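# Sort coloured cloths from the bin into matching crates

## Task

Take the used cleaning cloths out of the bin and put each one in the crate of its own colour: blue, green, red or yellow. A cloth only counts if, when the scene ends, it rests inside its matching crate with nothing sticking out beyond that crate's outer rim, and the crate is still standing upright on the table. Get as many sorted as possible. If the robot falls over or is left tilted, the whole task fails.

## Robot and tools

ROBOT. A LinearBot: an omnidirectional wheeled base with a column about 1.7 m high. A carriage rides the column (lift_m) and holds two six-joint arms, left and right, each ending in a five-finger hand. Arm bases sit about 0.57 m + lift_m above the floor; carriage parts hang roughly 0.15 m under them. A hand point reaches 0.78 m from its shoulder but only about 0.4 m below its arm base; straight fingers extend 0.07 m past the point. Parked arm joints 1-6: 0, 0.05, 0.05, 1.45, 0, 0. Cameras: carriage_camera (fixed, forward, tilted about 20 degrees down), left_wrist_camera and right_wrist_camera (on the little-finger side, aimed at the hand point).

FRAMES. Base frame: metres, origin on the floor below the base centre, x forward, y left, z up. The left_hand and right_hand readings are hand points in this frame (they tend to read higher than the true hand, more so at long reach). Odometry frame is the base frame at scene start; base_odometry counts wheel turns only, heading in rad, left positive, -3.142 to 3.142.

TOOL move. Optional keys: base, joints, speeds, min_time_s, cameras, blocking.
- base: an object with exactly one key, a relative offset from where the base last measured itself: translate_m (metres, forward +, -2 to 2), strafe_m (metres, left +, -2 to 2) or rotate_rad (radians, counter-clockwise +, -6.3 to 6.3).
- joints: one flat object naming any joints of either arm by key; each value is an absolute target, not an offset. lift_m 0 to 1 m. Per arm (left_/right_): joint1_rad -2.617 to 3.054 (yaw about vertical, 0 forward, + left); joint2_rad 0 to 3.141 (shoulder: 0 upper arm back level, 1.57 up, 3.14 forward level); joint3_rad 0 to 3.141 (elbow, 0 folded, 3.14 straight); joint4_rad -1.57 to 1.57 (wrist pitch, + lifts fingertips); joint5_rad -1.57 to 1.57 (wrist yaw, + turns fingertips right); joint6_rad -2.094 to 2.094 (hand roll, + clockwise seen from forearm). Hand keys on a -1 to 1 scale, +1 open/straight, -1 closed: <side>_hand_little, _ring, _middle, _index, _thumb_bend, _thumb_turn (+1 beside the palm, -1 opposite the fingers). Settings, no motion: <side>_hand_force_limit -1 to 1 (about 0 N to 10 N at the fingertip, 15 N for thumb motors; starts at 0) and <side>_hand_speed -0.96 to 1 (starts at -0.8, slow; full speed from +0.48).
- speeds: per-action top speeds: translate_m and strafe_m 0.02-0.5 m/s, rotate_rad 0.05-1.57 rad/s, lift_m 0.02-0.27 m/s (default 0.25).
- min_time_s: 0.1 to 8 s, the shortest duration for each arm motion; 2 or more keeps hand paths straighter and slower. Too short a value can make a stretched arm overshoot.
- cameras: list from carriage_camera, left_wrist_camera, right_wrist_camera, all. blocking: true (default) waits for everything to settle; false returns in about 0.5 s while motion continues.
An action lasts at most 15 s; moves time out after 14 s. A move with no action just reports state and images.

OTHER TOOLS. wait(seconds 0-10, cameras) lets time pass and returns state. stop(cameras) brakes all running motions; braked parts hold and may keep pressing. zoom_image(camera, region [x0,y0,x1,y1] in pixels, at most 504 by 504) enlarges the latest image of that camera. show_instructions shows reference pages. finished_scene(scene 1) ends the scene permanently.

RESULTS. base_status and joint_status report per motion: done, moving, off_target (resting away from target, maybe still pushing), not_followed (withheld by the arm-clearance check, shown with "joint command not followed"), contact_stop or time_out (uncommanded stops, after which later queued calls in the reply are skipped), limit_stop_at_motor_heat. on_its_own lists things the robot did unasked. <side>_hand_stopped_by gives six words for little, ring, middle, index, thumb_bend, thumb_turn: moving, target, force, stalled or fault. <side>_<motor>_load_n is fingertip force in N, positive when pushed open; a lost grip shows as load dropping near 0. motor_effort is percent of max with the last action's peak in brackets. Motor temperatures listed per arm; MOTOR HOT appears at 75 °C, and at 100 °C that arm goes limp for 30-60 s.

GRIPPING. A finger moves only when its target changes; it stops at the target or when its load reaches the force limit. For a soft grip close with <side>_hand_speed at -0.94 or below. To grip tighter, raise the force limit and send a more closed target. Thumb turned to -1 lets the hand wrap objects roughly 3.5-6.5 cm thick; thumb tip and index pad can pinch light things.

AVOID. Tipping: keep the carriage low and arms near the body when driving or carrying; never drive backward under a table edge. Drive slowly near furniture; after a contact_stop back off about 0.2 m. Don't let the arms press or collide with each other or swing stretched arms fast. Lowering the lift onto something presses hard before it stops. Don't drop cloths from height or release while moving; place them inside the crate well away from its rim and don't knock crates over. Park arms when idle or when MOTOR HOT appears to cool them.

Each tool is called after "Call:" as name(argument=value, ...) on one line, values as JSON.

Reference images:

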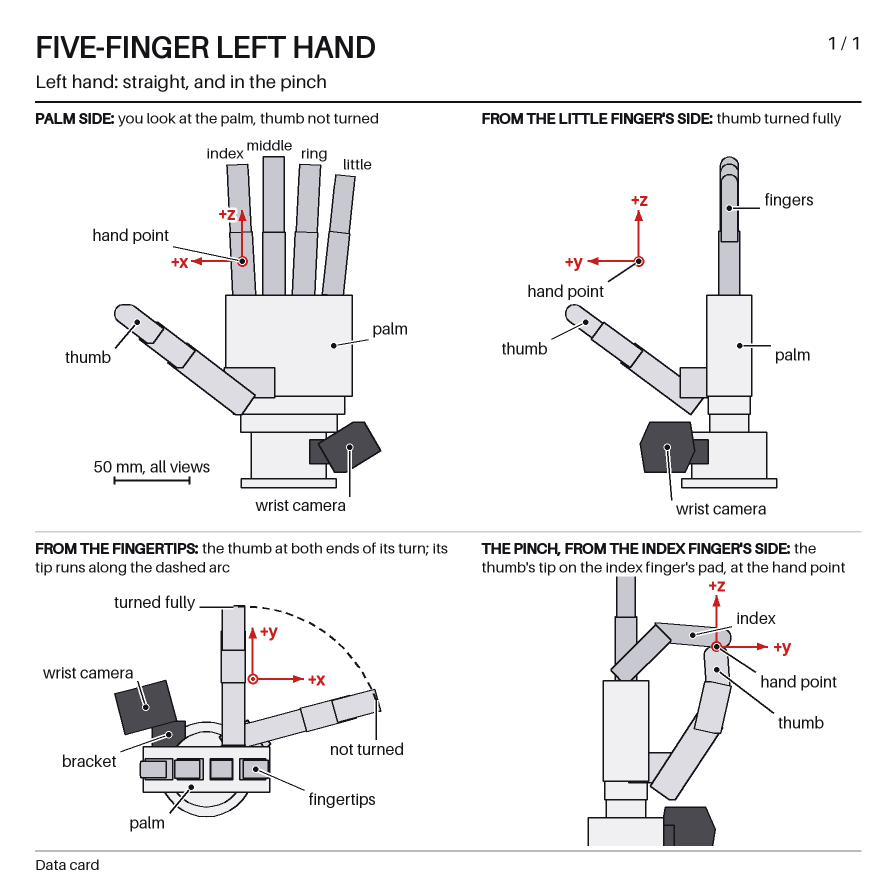

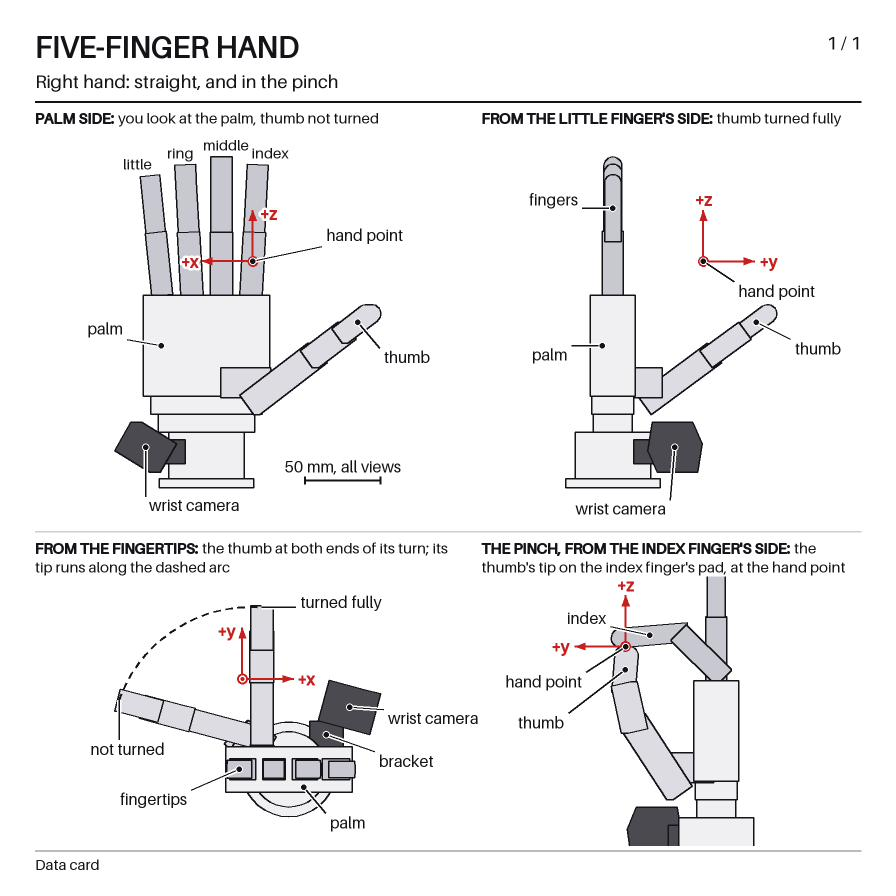

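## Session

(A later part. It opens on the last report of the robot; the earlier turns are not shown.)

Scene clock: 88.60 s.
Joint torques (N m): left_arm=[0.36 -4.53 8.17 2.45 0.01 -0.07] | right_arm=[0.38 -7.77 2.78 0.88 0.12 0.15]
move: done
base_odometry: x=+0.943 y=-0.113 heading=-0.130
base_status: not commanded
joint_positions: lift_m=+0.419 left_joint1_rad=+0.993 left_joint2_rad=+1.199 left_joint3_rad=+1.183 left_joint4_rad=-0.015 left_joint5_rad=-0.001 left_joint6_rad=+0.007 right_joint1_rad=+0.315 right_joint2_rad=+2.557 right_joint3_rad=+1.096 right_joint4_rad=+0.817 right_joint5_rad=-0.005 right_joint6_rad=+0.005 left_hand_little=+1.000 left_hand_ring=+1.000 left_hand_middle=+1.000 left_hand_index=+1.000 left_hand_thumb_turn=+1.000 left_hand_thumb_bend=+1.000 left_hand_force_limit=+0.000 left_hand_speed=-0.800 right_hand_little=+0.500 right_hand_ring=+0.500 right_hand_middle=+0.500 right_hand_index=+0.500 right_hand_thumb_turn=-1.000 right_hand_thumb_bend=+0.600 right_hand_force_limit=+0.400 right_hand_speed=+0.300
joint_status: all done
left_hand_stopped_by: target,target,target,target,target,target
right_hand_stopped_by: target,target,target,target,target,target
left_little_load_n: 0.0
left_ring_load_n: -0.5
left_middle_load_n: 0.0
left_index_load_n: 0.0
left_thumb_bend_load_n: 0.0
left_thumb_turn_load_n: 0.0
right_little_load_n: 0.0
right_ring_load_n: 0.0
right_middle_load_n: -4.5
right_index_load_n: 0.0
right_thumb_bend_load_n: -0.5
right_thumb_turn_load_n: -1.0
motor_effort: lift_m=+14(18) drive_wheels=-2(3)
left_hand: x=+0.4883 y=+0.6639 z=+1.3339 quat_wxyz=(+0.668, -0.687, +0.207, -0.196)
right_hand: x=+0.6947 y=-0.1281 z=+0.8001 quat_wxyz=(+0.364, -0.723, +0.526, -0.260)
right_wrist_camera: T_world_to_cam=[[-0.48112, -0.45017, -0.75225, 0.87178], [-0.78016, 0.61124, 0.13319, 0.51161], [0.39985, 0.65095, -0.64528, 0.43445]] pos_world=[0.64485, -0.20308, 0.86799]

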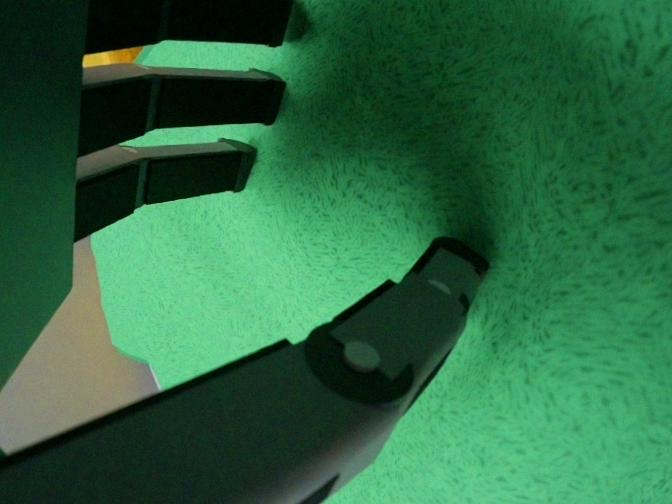

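Call:
move(joints={"right_hand_index": -0.55, "right_hand_middle": -0.55, "right_hand_ring": -0.5, "right_hand_little": -0.5, "right_hand_speed": 0.0}, cameras=[])

Call:
move(joints={"right_hand_thumb_bend": 0.1, "right_hand_speed": -0.3, "right_hand_force_limit": 0.6}, cameras=["right_wrist_camera"])

Call:
move(joints={"lift_m": 0.5}, speeds={"lift_m": 0.1}, cameras=["carriage_camera", "right_wrist_camera"])

Scene clock: 89.97 s.
Joint torques (N m): left_arm=[0.36 -4.52 8.2 2.43 0.01 -0.07] | right_arm=[0.36 -8.02 2.14 1.01 0.1 0.15]
move: done
base_odometry: x=+0.943 y=-0.113 heading=-0.130
base_status: not commanded
joint_positions: lift_m=+0.419 left_joint1_rad=+0.993 left_joint2_rad=+1.199 left_joint3_rad=+1.183 left_joint4_rad=-0.014 left_joint5_rad=-0.001 left_joint6_rad=+0.007 right_joint1_rad=+0.315 right_joint2_rad=+2.557 right_joint3_rad=+1.103 right_joint4_rad=+0.803 right_joint5_rad=-0.005 right_joint6_rad=+0.005 left_hand_little=+1.000 left_hand_ring=+1.000 left_hand_middle=+1.000 left_hand_index=+1.000 left_hand_thumb_turn=+1.000 left_hand_thumb_bend=+1.000 left_hand_force_limit=+0.000 left_hand_speed=-0.800 right_hand_little=-0.500 right_hand_ring=-0.500 right_hand_middle=-0.550 right_hand_index=-0.550 right_hand_thumb_turn=-1.000 right_hand_thumb_bend=+0.599 right_hand_force_limit=+0.400 right_hand_speed=+0.000
joint_status: all done
left_hand_stopped_by: target,target,target,target,target,target
right_hand_stopped_by: target,target,target,target,target,target
left_little_load_n: 0.0
left_ring_load_n: 0.0
left_middle_load_n: 0.0
left_index_load_n: -0.5
left_thumb_bend_load_n: 0.0
left_thumb_turn_load_n: 0.0
right_little_load_n: 0.0
right_ring_load_n: 0.0
right_middle_load_n: 0.0
right_index_load_n: 0.0
right_thumb_bend_load_n: -3.5
right_thumb_turn_load_n: -0.5
motor_effort: lift_m=+16(19) drive_wheels=-1(4)
left_hand: x=+0.4883 y=+0.6639 z=+1.3340 quat_wxyz=(+0.668, -0.687, +0.207, -0.196)
right_hand: x=+0.6951 y=-0.1279 z=+0.7997 quat_wxyz=(+0.361, -0.724, +0.527, -0.258)

Scene clock: 90.80 s.
Joint torques (N m): left_arm=[0.35 -4.57 8.18 2.42 0.01 -0.07] | right_arm=[0.36 -7.97 2.1 1.17 0.13 0.15]
move: off_target
base_odometry: x=+0.943 y=-0.113 heading=-0.130
base_status: not commanded
joint_positions: lift_m=+0.419 left_joint1_rad=+0.993 left_joint2_rad=+1.199 left_joint3_rad=+1.183 left_joint4_rad=-0.014 left_joint5_rad=-0.001 left_joint6_rad=+0.007 right_joint1_rad=+0.315 right_joint2_rad=+2.557 right_joint3_rad=+1.103 right_joint4_rad=+0.782 right_joint5_rad=-0.005 right_joint6_rad=+0.005 left_hand_little=+1.000 left_hand_ring=+1.000 left_hand_middle=+1.000 left_hand_index=+1.000 left_hand_thumb_turn=+1.000 left_hand_thumb_bend=+1.000 left_hand_force_limit=+0.000 left_hand_speed=-0.800 right_hand_little=-0.500 right_hand_ring=-0.500 right_hand_middle=-0.550 right_hand_index=-0.550 right_hand_thumb_turn=-1.000 right_hand_thumb_bend=+0.380 right_hand_force_limit=+0.600 right_hand_speed=-0.300
joint_status: right_hand_thumb_bend off_target (ended at +0.380, target +0.100); the others done
left_hand_stopped_by: target,target,target,target,target,target
right_hand_stopped_by: target,target,target,target,force,target
left_little_load_n: -0.5
left_ring_load_n: 0.0
left_middle_load_n: -0.5
left_index_load_n: 0.0
left_thumb_bend_load_n: 0.0
left_thumb_turn_load_n: 0.0
right_little_load_n: 0.0
right_ring_load_n: 0.0
right_middle_load_n: 1.0
right_index_load_n: 0.0
right_thumb_bend_load_n: 11.5
right_thumb_turn_load_n: 0.5
motor_effort: lift_m=+16(18) drive_wheels=-1(3)
left_hand: x=+0.4883 y=+0.6639 z=+1.3340 quat_wxyz=(+0.668, -0.687, +0.207, -0.196)
right_hand: x=+0.6908 y=-0.1293 z=+0.7959 quat_wxyz=(+0.353, -0.728, +0.530, -0.253)
right_wrist_camera: T_world_to_cam=[[-0.50084, -0.45653, -0.73535, 0.8655], [-0.77637, 0.61254, 0.14849, 0.49534], [0.38265, 0.64527, -0.66122, 0.45795]] pos_world=[0.64281, -0.20379, 0.86571]

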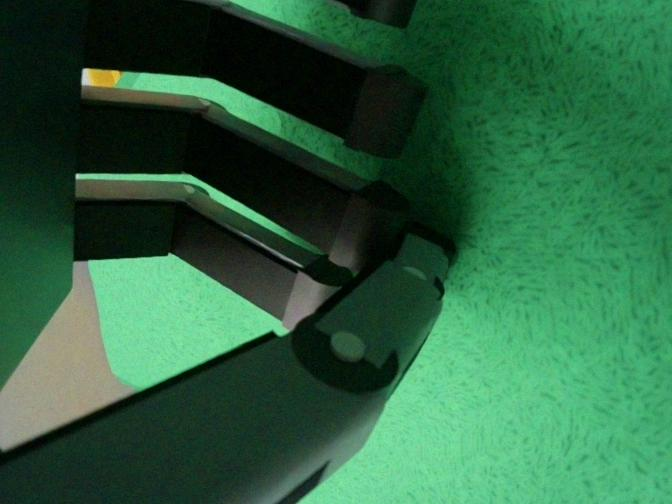

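Scene clock: 92.03 s.
Joint torques (N m): left_arm=[0.38 -4.51 8.18 2.38 0.01 -0.07] | right_arm=[0.35 -7.98 2.39 1.79 0.14 0.15]
move: done
base_odometry: x=+0.943 y=-0.113 heading=-0.130
base_status: not commanded
joint_positions: lift_m=+0.500 left_joint1_rad=+0.993 left_joint2_rad=+1.199 left_joint3_rad=+1.183 left_joint4_rad=-0.010 left_joint5_rad=-0.001 left_joint6_rad=+0.007 right_joint1_rad=+0.315 right_joint2_rad=+2.557 right_joint3_rad=+1.099 right_joint4_rad=+0.709 right_joint5_rad=-0.005 right_joint6_rad=+0.005 left_hand_little=+1.000 left_hand_ring=+1.000 left_hand_middle=+1.000 left_hand_index=+1.000 left_hand_thumb_turn=+1.000 left_hand_thumb_bend=+1.000 left_hand_force_limit=+0.000 left_hand_speed=-0.800 right_hand_little=-0.500 right_hand_ring=-0.500 right_hand_middle=-0.550 right_hand_index=-0.550 right_hand_thumb_turn=-1.000 right_hand_thumb_bend=+0.380 right_hand_force_limit=+0.600 right_hand_speed=-0.300
joint_status: all done
left_hand_stopped_by: target,target,target,target,target,target
right_hand_stopped_by: target,target,target,target,force,target
left_little_load_n: 0.0
left_ring_load_n: 0.0
left_middle_load_n: 0.0
left_index_load_n: 0.0
left_thumb_bend_load_n: 0.0
left_thumb_turn_load_n: 0.0
right_little_load_n: 0.0
right_ring_load_n: 0.0
right_middle_load_n: 0.5
right_index_load_n: 0.0
right_thumb_bend_load_n: 12.0
right_thumb_turn_load_n: 1.0
motor_effort: lift_m=+22(28) drive_wheels=-2(3)
left_hand: x=+0.4885 y=+0.6642 z=+1.4164 quat_wxyz=(+0.670, -0.686, +0.206, -0.196)
right_hand: x=+0.6740 y=-0.1348 z=+0.8643 quat_wxyz=(+0.325, -0.741, +0.539, -0.232)
carriage_camera: T_world_to_cam=[[-0.00967, -0.99979, -0.01825, 0.0289], [-0.38462, 0.02056, -0.92285, 1.41739], [0.92303, -0.00191, -0.38473, 0.44771]] pos_world=[0.13218, 0.0006, 1.48081]
right_wrist_camera: T_world_to_cam=[[-0.55218, -0.47328, -0.68638, 0.89497], [-0.76418, 0.61647, 0.18969, 0.43221], [0.33336, 0.62926, -0.70207, 0.57949]] pos_world=[0.63129, -0.20753, 0.93914]

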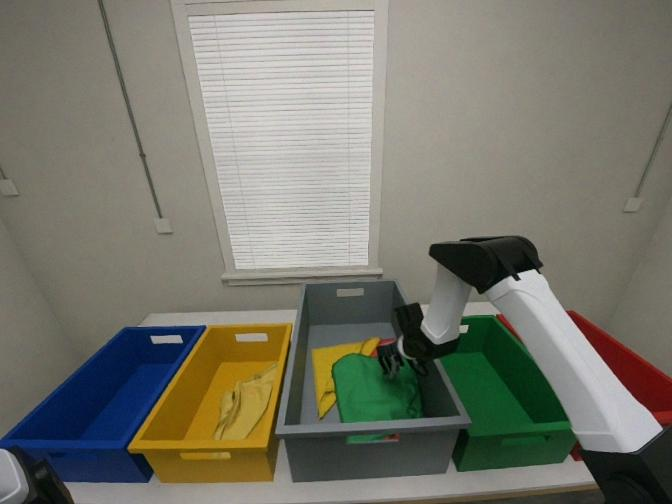

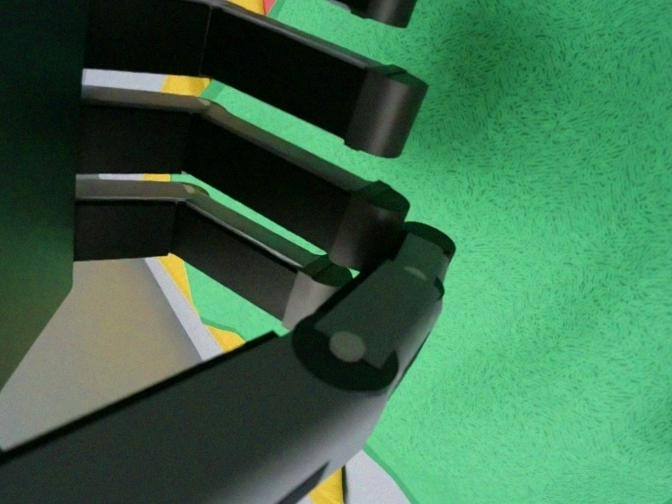

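Call:
move(joints={"right_hand_index": 0.5, "right_hand_middle": 0.5, "right_hand_ring": 0.5, "right_hand_little": 0.5, "right_hand_thumb_bend": 0.6, "right_hand_speed": 0.2, "right_joint4_rad": 0.8, "lift_m": 0.48}, cameras=[])

Call:
move(joints={"lift_m": 0.4}, speeds={"lift_m": 0.08}, cameras=["right_wrist_camera"])

Call:
move(joints={"right_hand_index": -0.35, "right_hand_middle": -0.35, "right_hand_ring": -0.35, "right_hand_little": -0.35, "right_hand_thumb_bend": 0.15, "right_hand_speed": -0.5, "right_hand_force_limit": 0.6}, cameras=["right_wrist_camera"])

Call:
move(joints={"lift_m": 0.48}, speeds={"lift_m": 0.1}, cameras=["carriage_camera", "right_wrist_camera"])

Scene clock: 94.87 s.
Joint torques (N m): left_arm=[0.4 -4.63 8.28 2.44 0.01 -0.07] | right_arm=[0.16 -8.4 2.54 2.14 0.12 0.15]
move: done
base_odometry: x=+0.943 y=-0.113 heading=-0.130
base_status: not commanded
joint_positions: lift_m=+0.480 left_joint1_rad=+0.993 left_joint2_rad=+1.200 left_joint3_rad=+1.184 left_joint4_rad=-0.014 left_joint5_rad=-0.001 left_joint6_rad=+0.007 right_joint1_rad=+0.315 right_joint2_rad=+2.563 right_joint3_rad=+1.098 right_joint4_rad=+0.793 right_joint5_rad=-0.005 right_joint6_rad=+0.005 left_hand_little=+1.000 left_hand_ring=+1.000 left_hand_middle=+1.000 left_hand_index=+1.000 left_hand_thumb_turn=+1.000 left_hand_thumb_bend=+1.000 left_hand_force_limit=+0.000 left_hand_speed=-0.800 right_hand_little=+0.500 right_hand_ring=+0.500 right_hand_middle=+0.500 right_hand_index=+0.500 right_hand_thumb_turn=-1.000 right_hand_thumb_bend=+0.600 right_hand_force_limit=+0.600 right_hand_speed=+0.200
joint_status: all done
left_hand_stopped_by: target,target,target,target,target,target
right_hand_stopped_by: target,target,target,target,target,target
left_little_load_n: 0.0
left_ring_load_n: 0.0
left_middle_load_n: 0.0
left_index_load_n: 0.0
left_thumb_bend_load_n: 0.0
left_thumb_turn_load_n: 0.0
right_little_load_n: 0.0
right_ring_load_n: 0.0
right_middle_load_n: 0.0
right_index_load_n: 0.0
right_thumb_bend_load_n: 0.0
right_thumb_turn_load_n: 0.5
motor_effort: lift_m=+18(20) drive_wheels=-1(3)
left_hand: x=+0.4884 y=+0.6641 z=+1.3958 quat_wxyz=(+0.668, -0.687, +0.207, -0.196)
right_hand: x=+0.6892 y=-0.1298 z=+0.8556 quat_wxyz=(+0.354, -0.728, +0.530, -0.253)

Scene clock: 96.27 s.
Joint torques (N m): left_arm=[0.38 -4.67 8.12 2.42 0.01 -0.07] | right_arm=[0.35 -7.5 2.76 1.36 0.17 0.14]
move: done
base_odometry: x=+0.943 y=-0.113 heading=-0.130
base_status: not commanded
joint_positions: lift_m=+0.401 left_joint1_rad=+0.993 left_joint2_rad=+1.200 left_joint3_rad=+1.184 left_joint4_rad=-0.014 left_joint5_rad=-0.001 left_joint6_rad=+0.007 right_joint1_rad=+0.315 right_joint2_rad=+2.549 right_joint3_rad=+1.098 right_joint4_rad=+0.882 right_joint5_rad=-0.010 right_joint6_rad=+0.006 left_hand_little=+1.000 left_hand_ring=+1.000 left_hand_middle=+1.000 left_hand_index=+1.000 left_hand_thumb_turn=+1.000 left_hand_thumb_bend=+1.000 left_hand_force_limit=+0.000 left_hand_speed=-0.800 right_hand_little=+0.500 right_hand_ring=+0.500 right_hand_middle=+0.500 right_hand_index=+0.500 right_hand_thumb_turn=-1.000 right_hand_thumb_bend=+0.601 right_hand_force_limit=+0.600 right_hand_speed=+0.200
joint_status: all done
left_hand_stopped_by: target,target,target,target,target,target
right_hand_stopped_by: target,target,target,target,target,target
left_little_load_n: 0.0
left_ring_load_n: 0.0
left_middle_load_n: 0.0
left_index_load_n: 0.0
left_thumb_bend_load_n: 0.0
left_thumb_turn_load_n: 0.0
right_little_load_n: 0.0
right_ring_load_n: 0.0
right_middle_load_n: 0.0
right_index_load_n: 0.0
right_thumb_bend_load_n: 2.5
right_thumb_turn_load_n: -1.5
motor_effort: lift_m=+17(19) drive_wheels=-2(4)
left_hand: x=+0.4884 y=+0.6641 z=+1.3162 quat_wxyz=(+0.668, -0.687, +0.206, -0.196)
right_hand: x=+0.7097 y=-0.1220 z=+0.7987 quat_wxyz=(+0.392, -0.710, +0.515, -0.277)
right_wrist_camera: T_world_to_cam=[[-0.42554, -0.43134, -0.79552, 0.878], [-0.79045, 0.60517, 0.0947, 0.55719], [0.44058, 0.66912, -0.59848, 0.35953]] pos_world=[0.65565, -0.19904, 0.86088]

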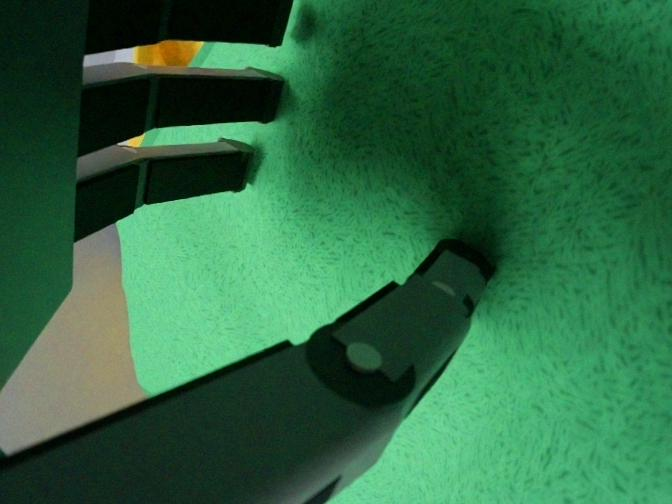

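Scene clock: 97.37 s.
Joint torques (N m): left_arm=[0.36 -4.62 8.23 2.42 0.01 -0.07] | right_arm=[0.35 -7.42 2.7 1.15 0.16 0.14]
move: off_target
base_odometry: x=+0.943 y=-0.113 heading=-0.130
base_status: not commanded
joint_positions: lift_m=+0.401 left_joint1_rad=+0.993 left_joint2_rad=+1.200 left_joint3_rad=+1.184 left_joint4_rad=-0.014 left_joint5_rad=-0.001 left_joint6_rad=+0.007 right_joint1_rad=+0.315 right_joint2_rad=+2.549 right_joint3_rad=+1.098 right_joint4_rad=+0.904 right_joint5_rad=-0.008 right_joint6_rad=+0.006 left_hand_little=+1.000 left_hand_ring=+1.000 left_hand_middle=+1.000 left_hand_index=+1.000 left_hand_thumb_turn=+1.000 left_hand_thumb_bend=+1.000 left_hand_force_limit=+0.000 left_hand_speed=-0.800 right_hand_little=-0.350 right_hand_ring=-0.271 right_hand_middle=-0.227 right_hand_index=-0.184 right_hand_thumb_turn=-1.000 right_hand_thumb_bend=+0.210 right_hand_force_limit=+0.600 right_hand_speed=-0.500
joint_status: right_hand_ring off_target (ended at -0.271, target -0.350); right_hand_middle off_target (ended at -0.227, target -0.350); right_hand_index off_target (ended at -0.184, target -0.350); right_hand_thumb_bend off_target (ended at +0.210, target +0.150); the others done
left_hand_stopped_by: target,target,target,target,target,target
right_hand_stopped_by: target,force,force,force,force,target
left_little_load_n: 0.0
left_ring_load_n: 0.0
left_middle_load_n: 0.0
left_index_load_n: 0.0
left_thumb_bend_load_n: 0.0
left_thumb_turn_load_n: 0.0
right_little_load_n: 0.0
right_ring_load_n: 7.0
right_middle_load_n: 10.5
right_index_load_n: 7.0
right_thumb_bend_load_n: 12.5
right_thumb_turn_load_n: 0.5
motor_effort: lift_m=+16(18) drive_wheels=-2(3)
left_hand: x=+0.4884 y=+0.6641 z=+1.3161 quat_wxyz=(+0.668, -0.687, +0.206, -0.196)
right_hand: x=+0.7139 y=-0.1210 z=+0.8029 quat_wxyz=(+0.399, -0.705, +0.513, -0.284)
right_wrist_camera: T_world_to_cam=[[-0.4091, -0.42597, -0.80696, 0.8817], [-0.79136, 0.60592, 0.08134, 0.57103], [0.4543, 0.67187, -0.58498, 0.33921]] pos_world=[0.65849, -0.19833, 0.86347]

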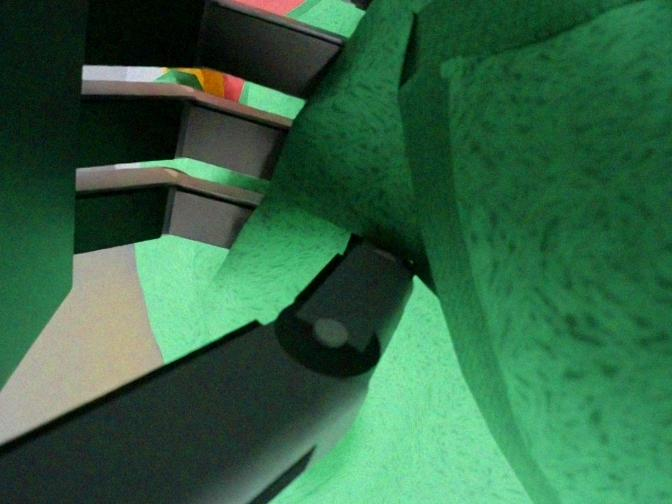

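Scene clock: 98.57 s.
Joint torques (N m): left_arm=[0.38 -4.6 8.18 2.38 0.01 -0.07] | right_arm=[0.4 -7.79 2.59 1.92 0.13 0.14]
move: done
base_odometry: x=+0.943 y=-0.113 heading=-0.130
base_status: not commanded
joint_positions: lift_m=+0.480 left_joint1_rad=+0.993 left_joint2_rad=+1.200 left_joint3_rad=+1.184 left_joint4_rad=-0.009 left_joint5_rad=-0.001 left_joint6_rad=+0.007 right_joint1_rad=+0.315 right_joint2_rad=+2.554 right_joint3_rad=+1.098 right_joint4_rad=+0.810 right_joint5_rad=-0.005 right_joint6_rad=+0.006 left_hand_little=+1.000 left_hand_ring=+1.000 left_hand_middle=+1.000 left_hand_index=+1.000 left_hand_thumb_turn=+1.000 left_hand_thumb_bend=+1.000 left_hand_force_limit=+0.000 left_hand_speed=-0.800 right_hand_little=-0.350 right_hand_ring=-0.271 right_hand_middle=-0.227 right_hand_index=-0.184 right_hand_thumb_turn=-1.000 right_hand_thumb_bend=+0.210 right_hand_force_limit=+0.600 right_hand_speed=-0.500
joint_status: all done
left_hand_stopped_by: target,target,target,target,target,target
right_hand_stopped_by: target,force,force,force,force,target
left_little_load_n: 0.0
left_ring_load_n: 0.0
left_middle_load_n: 0.0
left_index_load_n: 0.0
left_thumb_bend_load_n: 0.0
left_thumb_turn_load_n: 0.0
right_little_load_n: 0.0
right_ring_load_n: 5.5
right_middle_load_n: 11.0
right_index_load_n: 3.5
right_thumb_bend_load_n: 10.5
right_thumb_turn_load_n: 2.0
motor_effort: lift_m=+21(27) drive_wheels=+0(3)
left_hand: x=+0.4886 y=+0.6644 z=+1.3967 quat_wxyz=(+0.670, -0.686, +0.206, -0.196)
right_hand: x=+0.6951 y=-0.1279 z=+0.8622 quat_wxyz=(+0.363, -0.723, +0.527, -0.259)
carriage_camera: T_world_to_cam=[[-0.00967, -0.99979, -0.01825, 0.02854], [-0.38462, 0.02056, -0.92285, 1.39903], [0.92303, -0.00191, -0.38473, 0.44006]] pos_world=[0.13218, 0.0006, 1.46091]
right_wrist_camera: T_world_to_cam=[[-0.48285, -0.44993, -0.75127, 0.91909], [-0.77959, 0.61163, 0.13475, 0.50186], [0.39887, 0.65075, -0.64609, 0.47553]] pos_world=[0.64535, -0.20287, 0.9301]

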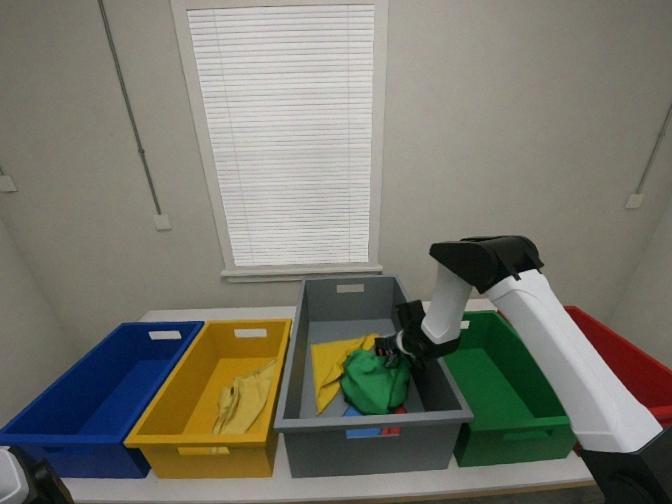

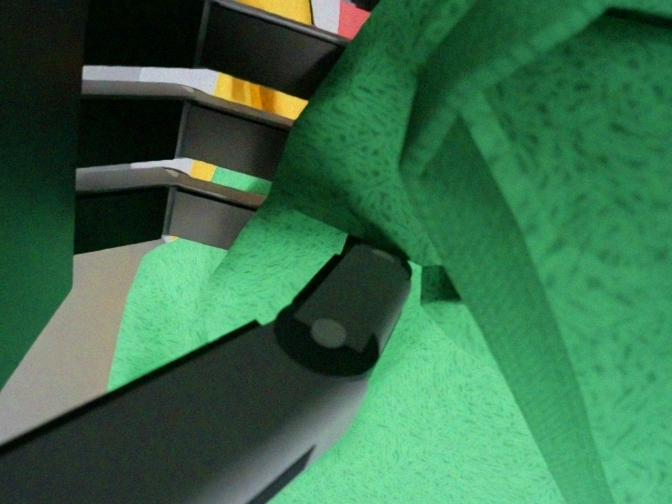

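Call:
move(joints={"lift_m": 0.98}, speeds={"lift_m": 0.25}, cameras=["carriage_camera"])

Call:
move(base={"strafe_m": -0.27}, speeds={"strafe_m": 0.2}, cameras=["carriage_camera"])

Scene clock: 102.30 s.
Joint torques (N m): left_arm=[0.35 -4.68 8.16 2.35 0.01 -0.07] | right_arm=[0.34 -8.57 2.5 2.02 0.13 0.14]
move: done
base_odometry: x=+0.943 y=-0.113 heading=-0.130
base_status: not commanded
joint_positions: lift_m=+0.980 left_joint1_rad=+0.993 left_joint2_rad=+1.200 left_joint3_rad=+1.184 left_joint4_rad=-0.006 left_joint5_rad=-0.001 left_joint6_rad=+0.007 right_joint1_rad=+0.315 right_joint2_rad=+2.564 right_joint3_rad=+1.098 right_joint4_rad=+0.800 right_joint5_rad=-0.004 right_joint6_rad=+0.006 left_hand_little=+1.000 left_hand_ring=+1.000 left_hand_middle=+1.000 left_hand_index=+1.000 left_hand_thumb_turn=+1.000 left_hand_thumb_bend=+1.000 left_hand_force_limit=+0.000 left_hand_speed=-0.800 right_hand_little=-0.350 right_hand_ring=-0.271 right_hand_middle=-0.227 right_hand_index=-0.184 right_hand_thumb_turn=-1.000 right_hand_thumb_bend=+0.210 right_hand_force_limit=+0.600 right_hand_speed=-0.500
joint_status: all done
left_hand_stopped_by: target,target,target,target,target,target
right_hand_stopped_by: target,force,force,force,force,target
left_little_load_n: 0.0
left_ring_load_n: 0.0
left_middle_load_n: 0.0
left_index_load_n: 0.0
left_thumb_bend_load_n: 0.0
left_thumb_turn_load_n: -0.5
right_little_load_n: 0.0
right_ring_load_n: 5.0
right_middle_load_n: 10.5
right_index_load_n: 3.5
right_thumb_bend_load_n: 10.5
right_thumb_turn_load_n: 2.0
motor_effort: lift_m=+24(30) drive_wheels=-1(3)
left_hand: x=+0.4887 y=+0.6646 z=+1.8974 quat_wxyz=(+0.671, -0.685, +0.206, -0.197)
right_hand: x=+0.6901 y=-0.1296 z=+1.3553 quat_wxyz=(+0.355, -0.727, +0.530, -0.254)
carriage_camera: T_world_to_cam=[[-0.00967, -0.99979, -0.01825, 0.03766], [-0.38462, 0.02056, -0.92285, 1.86036], [0.92303, -0.00191, -0.38473, 0.63239]] pos_world=[0.13218, 0.0006, 1.96081]

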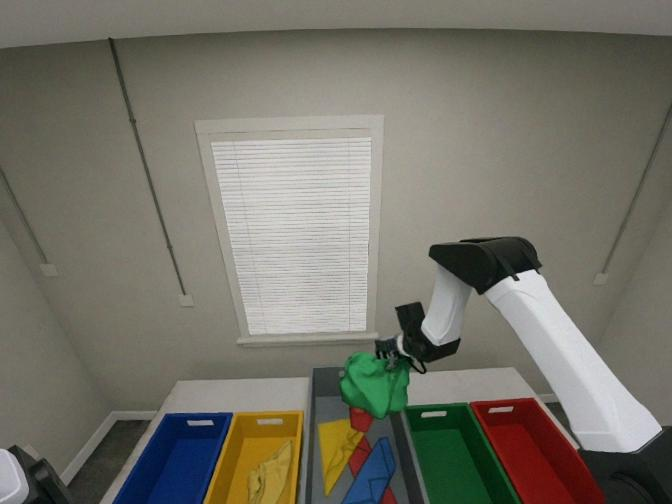

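Scene clock: 104.73 s.
Joint torques (N m): left_arm=[0.39 -4.63 8.18 2.38 0.01 -0.07] | right_arm=[0.39 -8.57 2.48 2.03 0.11 0.14]
move: done
base_odometry: x=+0.908 y=-0.380 heading=-0.131
base_status: done
joint_positions: lift_m=+0.980 left_joint1_rad=+0.993 left_joint2_rad=+1.200 left_joint3_rad=+1.184 left_joint4_rad=-0.010 left_joint5_rad=-0.001 left_joint6_rad=+0.007 right_joint1_rad=+0.315 right_joint2_rad=+2.564 right_joint3_rad=+1.098 right_joint4_rad=+0.800 right_joint5_rad=-0.003 right_joint6_rad=+0.006 left_hand_little=+1.000 left_hand_ring=+1.000 left_hand_middle=+1.000 left_hand_index=+1.000 left_hand_thumb_turn=+1.000 left_hand_thumb_bend=+1.000 left_hand_force_limit=+0.000 left_hand_speed=-0.800 right_hand_little=-0.350 right_hand_ring=-0.271 right_hand_middle=-0.227 right_hand_index=-0.184 right_hand_thumb_turn=-1.000 right_hand_thumb_bend=+0.210 right_hand_force_limit=+0.600 right_hand_speed=-0.500
joint_status: not commanded
left_hand_stopped_by: target,target,target,target,target,target
right_hand_stopped_by: target,force,force,force,force,target
left_little_load_n: 0.0
left_ring_load_n: 0.0
left_middle_load_n: 0.0
left_index_load_n: 0.0
left_thumb_bend_load_n: 0.0
left_thumb_turn_load_n: -0.5
right_little_load_n: 0.0
right_ring_load_n: 5.0
right_middle_load_n: 10.5
right_index_load_n: 3.5
right_thumb_bend_load_n: 10.5
right_thumb_turn_load_n: 2.0
motor_effort: lift_m=+23(25) drive_wheels=-3(6)
left_hand: x=+0.4886 y=+0.6643 z=+1.8963 quat_wxyz=(+0.670, -0.686, +0.206, -0.196)
right_hand: x=+0.6902 y=-0.1300 z=+1.3552 quat_wxyz=(+0.355, -0.727, +0.530, -0.255)
carriage_camera: T_world_to_cam=[[-0.00967, -0.99979, -0.01825, 0.03766], [-0.38462, 0.02056, -0.92285, 1.86036], [0.92303, -0.00191, -0.38473, 0.63239]] pos_world=[0.13218, 0.0006, 1.96081]

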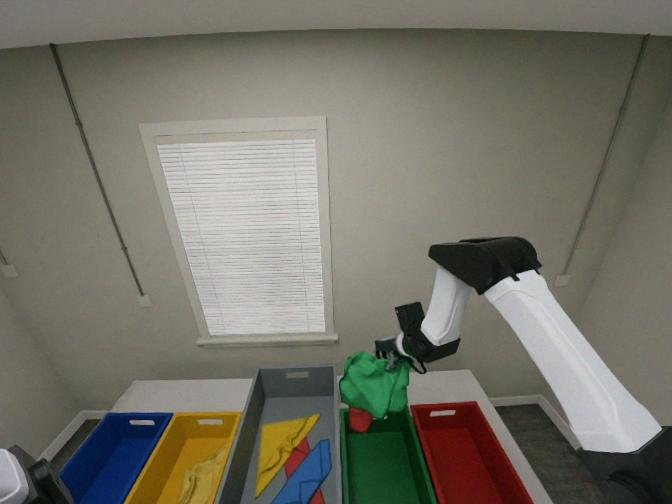

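Call:
zoom_image(camera="carriage_camera", region=[300, 330, 480, 504])

Call:
wait(seconds=0, cameras=["right_wrist_camera"])

Scaled by 2.800 from the camera's image (finer frame: 960x720).

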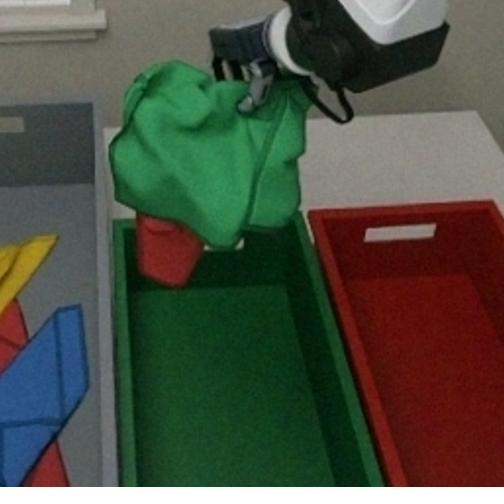

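Scene clock: 105.17 s.
Joint torques (N m): left_arm=[0.38 -4.63 8.21 2.39 0.02 -0.07] | right_arm=[0.64 -8.58 2.51 2.03 0.12 0.14]
base_odometry: x=+0.908 y=-0.380 heading=-0.131
base_status: done
joint_positions: lift_m=+0.980 left_joint1_rad=+0.993 left_joint2_rad=+1.200 left_joint3_rad=+1.184 left_joint4_rad=-0.010 left_joint5_rad=-0.001 left_joint6_rad=+0.007 right_joint1_rad=+0.315 right_joint2_rad=+2.564 right_joint3_rad=+1.098 right_joint4_rad=+0.800 right_joint5_rad=-0.003 right_joint6_rad=+0.006 left_hand_little=+1.000 left_hand_ring=+1.000 left_hand_middle=+1.000 left_hand_index=+1.000 left_hand_thumb_turn=+1.000 left_hand_thumb_bend=+1.000 left_hand_force_limit=+0.000 left_hand_speed=-0.800 right_hand_little=-0.350 right_hand_ring=-0.271 right_hand_middle=-0.227 right_hand_index=-0.184 right_hand_thumb_turn=-1.000 right_hand_thumb_bend=+0.210 right_hand_force_limit=+0.600 right_hand_speed=-0.500
joint_status: not commanded
left_hand_stopped_by: target,target,target,target,target,target
right_hand_stopped_by: target,force,force,force,force,target
left_little_load_n: 0.0
left_ring_load_n: 0.0
left_middle_load_n: 0.0
left_index_load_n: 0.0
left_thumb_bend_load_n: 0.0
left_thumb_turn_load_n: 0.0
right_little_load_n: 0.0
right_ring_load_n: 5.0
right_middle_load_n: 10.5
right_index_load_n: 3.5
right_thumb_bend_load_n: 11.0
right_thumb_turn_load_n: 2.0
motor_effort: lift_m=+22(25) drive_wheels=-1(6)
left_hand: x=+0.4886 y=+0.6643 z=+1.8963 quat_wxyz=(+0.670, -0.686, +0.206, -0.196)
right_hand: x=+0.6902 y=-0.1300 z=+1.3552 quat_wxyz=(+0.355, -0.727, +0.530, -0.255)
right_wrist_camera: T_world_to_cam=[[-0.49798, -0.45456, -0.73851, 1.27874], [-0.77589, 0.6139, 0.14532, 0.41636], [0.38732, 0.64536, -0.6584, 0.82131]] pos_world=[0.64172, -0.20439, 1.4246]

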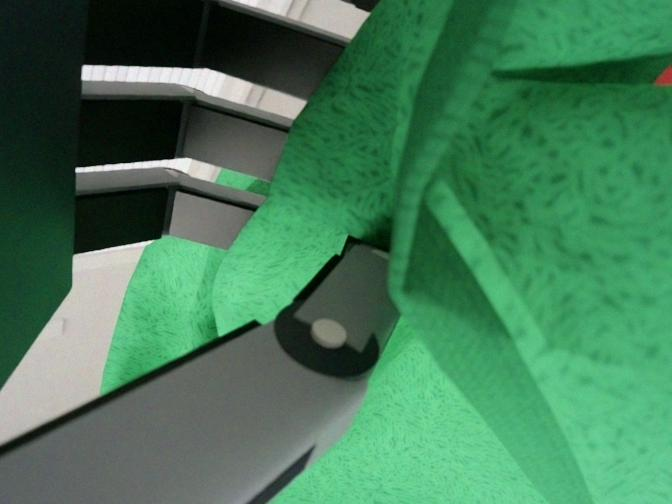

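Call:
move(base={"translate_m": -0.09}, joints={"lift_m": 0.66}, speeds={"translate_m": 0.1}, cameras=["carriage_camera"])

Call:
zoom_image(camera="carriage_camera", region=[300, 300, 480, 474])

Scene clock: 108.47 s.
Joint torques (N m): left_arm=[0.38 -4.67 8.17 2.49 0.01 -0.07] | right_arm=[0.39 -8.65 2.67 2.11 0.11 0.14]
move: done
base_odometry: x=+0.819 y=-0.369 heading=-0.131
base_status: done
joint_positions: lift_m=+0.660 left_joint1_rad=+0.993 left_joint2_rad=+1.200 left_joint3_rad=+1.184 left_joint4_rad=-0.020 left_joint5_rad=-0.001 left_joint6_rad=+0.007 right_joint1_rad=+0.314 right_joint2_rad=+2.564 right_joint3_rad=+1.096 right_joint4_rad=+0.790 right_joint5_rad=-0.003 right_joint6_rad=+0.006 left_hand_little=+1.000 left_hand_ring=+1.000 left_hand_middle=+1.000 left_hand_index=+1.000 left_hand_thumb_turn=+1.000 left_hand_thumb_bend=+1.000 left_hand_force_limit=+0.000 left_hand_speed=-0.800 right_hand_little=-0.350 right_hand_ring=-0.271 right_hand_middle=-0.227 right_hand_index=-0.184 right_hand_thumb_turn=-1.000 right_hand_thumb_bend=+0.210 right_hand_force_limit=+0.600 right_hand_speed=-0.500
joint_status: all done
left_hand_stopped_by: target,target,target,target,target,target
right_hand_stopped_by: target,force,force,force,force,target
left_little_load_n: 0.0
left_ring_load_n: 0.0
left_middle_load_n: 0.0
left_index_load_n: 0.0
left_thumb_bend_load_n: 0.0
left_thumb_turn_load_n: -0.5
right_little_load_n: 0.0
right_ring_load_n: 5.5
right_middle_load_n: 10.5
right_index_load_n: 3.5
right_thumb_bend_load_n: 10.5
right_thumb_turn_load_n: 1.5
motor_effort: lift_m=+18(20) drive_wheels=-1(6)
left_hand: x=+0.4881 y=+0.6639 z=+1.5741 quat_wxyz=(+0.666, -0.689, +0.207, -0.195)
right_hand: x=+0.6872 y=-0.1312 z=+1.0334 quat_wxyz=(+0.350, -0.729, +0.532, -0.251)
carriage_camera: T_world_to_cam=[[-0.00967, -0.99979, -0.01825, 0.03184], [-0.38462, 0.02056, -0.92285, 1.5656], [0.92303, -0.00191, -0.38473, 0.5095]] pos_world=[0.13218, 0.0006, 1.64141]

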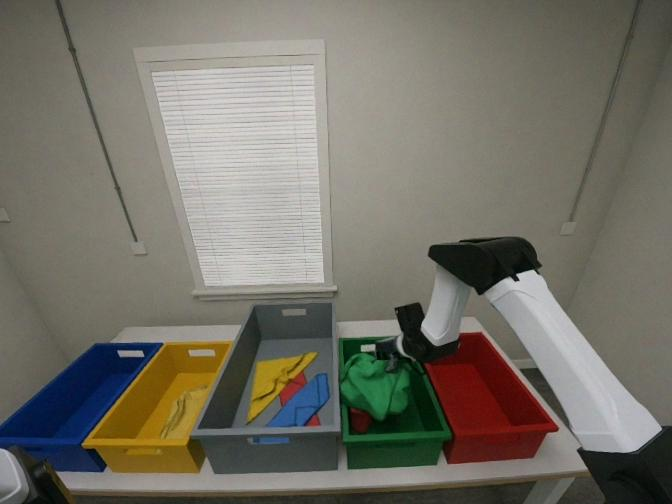

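Scaled by 2.800 from the camera's image (finer frame: 960x720).

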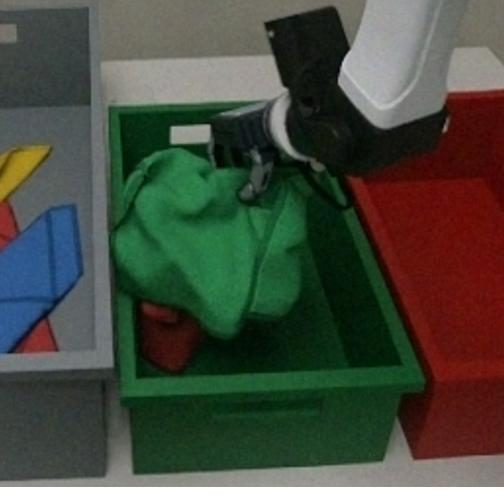

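Call:
move(base={"strafe_m": -0.04}, speeds={"strafe_m": 0.1})

Call:
move(base={"translate_m": 0.08}, joints={"lift_m": 0.52}, speeds={"translate_m": 0.06, "lift_m": 0.1})

Call:
move(joints={"right_hand_index": 0.5, "right_hand_middle": 0.5, "right_hand_ring": 0.5, "right_hand_little": 0.5, "right_hand_thumb_bend": 0.9, "right_hand_speed": 0.2})

Call:
move(joints={"lift_m": 0.8}, cameras=["carriage_camera", "right_wrist_camera"])

Call:
zoom_image(camera="carriage_camera", region=[220, 330, 480, 504])

Scene clock: 111.07 s.
Joint torques (N m): left_arm=[0.38 -4.63 8.2 2.4 0 -0.07] | right_arm=[0.59 -8.53 2.69 2.11 0.09 0.14]
move: done
base_odometry: x=+0.813 y=-0.408 heading=-0.131
base_status: done
joint_positions: lift_m=+0.660 left_joint1_rad=+0.993 left_joint2_rad=+1.200 left_joint3_rad=+1.184 left_joint4_rad=-0.013 left_joint5_rad=+0.000 left_joint6_rad=+0.007 right_joint1_rad=+0.311 right_joint2_rad=+2.564 right_joint3_rad=+1.096 right_joint4_rad=+0.790 right_joint5_rad=+0.000 right_joint6_rad=+0.006 left_hand_little=+1.000 left_hand_ring=+1.000 left_hand_middle=+1.000 left_hand_index=+1.000 left_hand_thumb_turn=+1.000 left_hand_thumb_bend=+1.000 left_hand_force_limit=+0.000 left_hand_speed=-0.800 right_hand_little=-0.350 right_hand_ring=-0.271 right_hand_middle=-0.227 right_hand_index=-0.184 right_hand_thumb_turn=-1.000 right_hand_thumb_bend=+0.210 right_hand_force_limit=+0.600 right_hand_speed=-0.500
joint_status: not commanded
left_hand_stopped_by: target,target,target,target,target,target
right_hand_stopped_by: target,force,force,force,force,target
left_little_load_n: 0.0
left_ring_load_n: 0.0
left_middle_load_n: 0.0
left_index_load_n: 0.0
left_thumb_bend_load_n: 0.0
left_thumb_turn_load_n: 0.0
right_little_load_n: 0.0
right_ring_load_n: 5.0
right_middle_load_n: 10.5
right_index_load_n: 3.5
right_thumb_bend_load_n: 10.5
right_thumb_turn_load_n: 1.5
motor_effort: lift_m=+19(21) drive_wheels=+0(6)
left_hand: x=+0.4886 y=+0.6641 z=+1.5762 quat_wxyz=(+0.669, -0.687, +0.207, -0.196)
right_hand: x=+0.6881 y=-0.1330 z=+1.0335 quat_wxyz=(+0.350, -0.728, +0.533, -0.253)
pictures: none

Scene clock: 112.97 s.
Joint torques (N m): left_arm=[0.23 -4.77 8.21 2.46 0 -0.06] | right_arm=[0.55 -8.59 2.65 1.99 0.08 0.14]
move: done
base_odometry: x=+0.893 y=-0.419 heading=-0.131
base_status: done
joint_positions: lift_m=+0.520 left_joint1_rad=+0.994 left_joint2_rad=+1.201 left_joint3_rad=+1.184 left_joint4_rad=-0.016 left_joint5_rad=-0.001 left_joint6_rad=+0.007 right_joint1_rad=+0.312 right_joint2_rad=+2.564 right_joint3_rad=+1.096 right_joint4_rad=+0.802 right_joint5_rad=-0.001 right_joint6_rad=+0.006 left_hand_little=+1.000 left_hand_ring=+1.000 left_hand_middle=+1.000 left_hand_index=+1.000 left_hand_thumb_turn=+1.000 left_hand_thumb_bend=+1.000 left_hand_force_limit=+0.000 left_hand_speed=-0.800 right_hand_little=-0.350 right_hand_ring=-0.271 right_hand_middle=-0.227 right_hand_index=-0.184 right_hand_thumb_turn=-1.000 right_hand_thumb_bend=+0.210 right_hand_force_limit=+0.600 right_hand_speed=-0.500
joint_status: all done
left_hand_stopped_by: target,target,target,target,target,target
right_hand_stopped_by: target,force,force,force,force,target
left_little_load_n: 0.0
left_ring_load_n: 0.0
left_middle_load_n: 0.0
left_index_load_n: 0.0
left_thumb_bend_load_n: 0.0
left_thumb_turn_load_n: 0.0
right_little_load_n: 0.0
right_ring_load_n: 5.0
right_middle_load_n: 11.0
right_index_load_n: 3.5
right_thumb_bend_load_n: 11.0
right_thumb_turn_load_n: 1.5
motor_effort: lift_m=+18(20) drive_wheels=-4(9)
left_hand: x=+0.4880 y=+0.6645 z=+1.4348 quat_wxyz=(+0.667, -0.688, +0.206, -0.195)
right_hand: x=+0.6904 y=-0.1320 z=+0.8954 quat_wxyz=(+0.354, -0.726, +0.532, -0.256)
pictures: none

Scene clock: 113.87 s.
Joint torques (N m): left_arm=[0.23 -4.71 8.16 2.45 0 -0.07] | right_arm=[0.58 -8.58 2.66 2.02 0.1 0.14]
move: done
base_odometry: x=+0.893 y=-0.419 heading=-0.131
base_status: not commanded
joint_positions: lift_m=+0.520 left_joint1_rad=+0.994 left_joint2_rad=+1.201 left_joint3_rad=+1.184 left_joint4_rad=-0.016 left_joint5_rad=-0.001 left_joint6_rad=+0.007 right_joint1_rad=+0.312 right_joint2_rad=+2.564 right_joint3_rad=+1.096 right_joint4_rad=+0.802 right_joint5_rad=-0.001 right_joint6_rad=+0.006 left_hand_little=+1.000 left_hand_ring=+1.000 left_hand_middle=+1.000 left_hand_index=+1.000 left_hand_thumb_turn=+1.000 left_hand_thumb_bend=+1.000 left_hand_force_limit=+0.000 left_hand_speed=-0.800 right_hand_little=+0.500 right_hand_ring=+0.500 right_hand_middle=+0.500 right_hand_index=+0.500 right_hand_thumb_turn=-1.000 right_hand_thumb_bend=+0.900 right_hand_force_limit=+0.600 right_hand_speed=+0.200
joint_status: all done
left_hand_stopped_by: target,target,target,target,target,target
right_hand_stopped_by: target,target,target,target,target,target
left_little_load_n: 0.0
left_ring_load_n: 0.0
left_middle_load_n: 0.0
left_index_load_n: 0.0
left_thumb_bend_load_n: 0.0
left_thumb_turn_load_n: 0.0
right_little_load_n: 0.0
right_ring_load_n: 0.0
right_middle_load_n: 0.0
right_index_load_n: 0.0
right_thumb_bend_load_n: 0.0
right_thumb_turn_load_n: 0.5
motor_effort: lift_m=+20(20) drive_wheels=-3(5)
left_hand: x=+0.4880 y=+0.6645 z=+1.4349 quat_wxyz=(+0.667, -0.688, +0.206, -0.195)
right_hand: x=+0.6904 y=-0.1320 z=+0.8954 quat_wxyz=(+0.354, -0.726, +0.532, -0.256)
pictures: none

Scene clock: 115.53 s.
Joint torques (N m): left_arm=[0.23 -4.74 8.12 2.33 0 -0.07] | right_arm=[0.66 -8.54 2.69 2 0.07 0.14]
move: done
base_odometry: x=+0.893 y=-0.419 heading=-0.131
base_status: not commanded
joint_positions: lift_m=+0.800 left_joint1_rad=+0.994 left_joint2_rad=+1.201 left_joint3_rad=+1.184 left_joint4_rad=-0.005 left_joint5_rad=-0.001 left_joint6_rad=+0.007 right_joint1_rad=+0.312 right_joint2_rad=+2.565 right_joint3_rad=+1.096 right_joint4_rad=+0.808 right_joint5_rad=-0.001 right_joint6_rad=+0.006 left_hand_little=+1.000 left_hand_ring=+1.000 left_hand_middle=+1.000 left_hand_index=+1.000 left_hand_thumb_turn=+1.000 left_hand_thumb_bend=+1.000 left_hand_force_limit=+0.000 left_hand_speed=-0.800 right_hand_little=+0.500 right_hand_ring=+0.500 right_hand_middle=+0.500 right_hand_index=+0.500 right_hand_thumb_turn=-1.000 right_hand_thumb_bend=+0.900 right_hand_force_limit=+0.600 right_hand_speed=+0.200
joint_status: all done
left_hand_stopped_by: target,target,target,target,target,target
right_hand_stopped_by: target,target,target,target,target,target
left_little_load_n: 0.0
left_ring_load_n: 0.0
left_middle_load_n: 0.0
left_index_load_n: 0.0
left_thumb_bend_load_n: 0.0
left_thumb_turn_load_n: -0.5
right_little_load_n: 0.0
right_ring_load_n: 0.0
right_middle_load_n: 0.0
right_index_load_n: 0.0
right_thumb_bend_load_n: 0.0
right_thumb_turn_load_n: 0.0
motor_effort: lift_m=+23(29) drive_wheels=+2(5)
left_hand: x=+0.4884 y=+0.6651 z=+1.7173 quat_wxyz=(+0.671, -0.685, +0.205, -0.196)
right_hand: x=+0.6916 y=-0.1316 z=+1.1758 quat_wxyz=(+0.356, -0.725, +0.531, -0.257)
carriage_camera: T_world_to_cam=[[-0.00967, -0.99979, -0.01825, 0.03438], [-0.38462, 0.02056, -0.92285, 1.69425], [0.92303, -0.00191, -0.38473, 0.56313]] pos_world=[0.13218, 0.0006, 1.78081]
right_wrist_camera: T_world_to_cam=[[-0.49581, -0.45179, -0.74166, 1.14875], [-0.77373, 0.61762, 0.14102, 0.4486], [0.39435, 0.64376, -0.65579, 0.69562]] pos_world=[0.64234, -0.20588, 1.2449]

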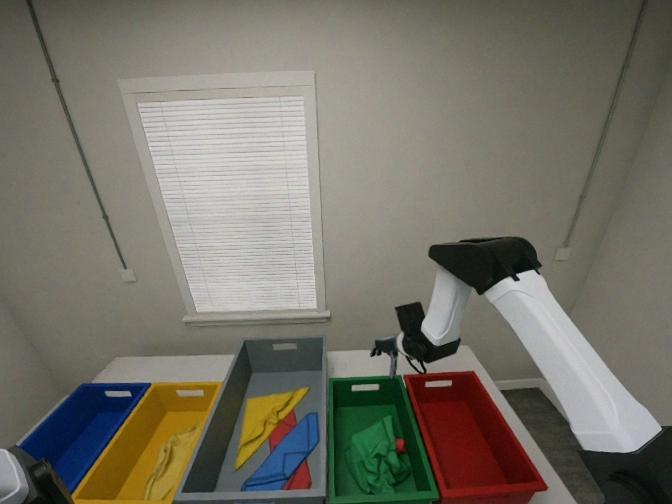

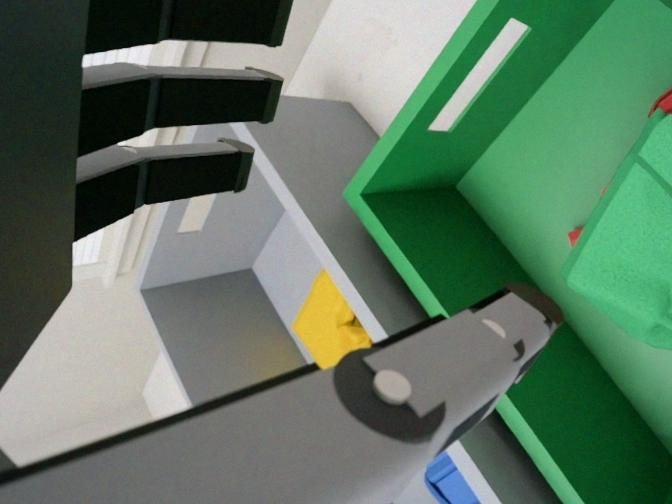

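Scaled by 1.938 from the camera's image (finer frame: 960x720).

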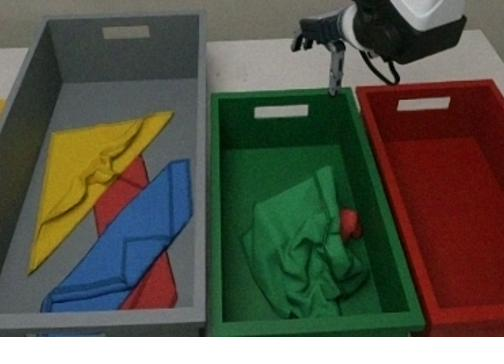

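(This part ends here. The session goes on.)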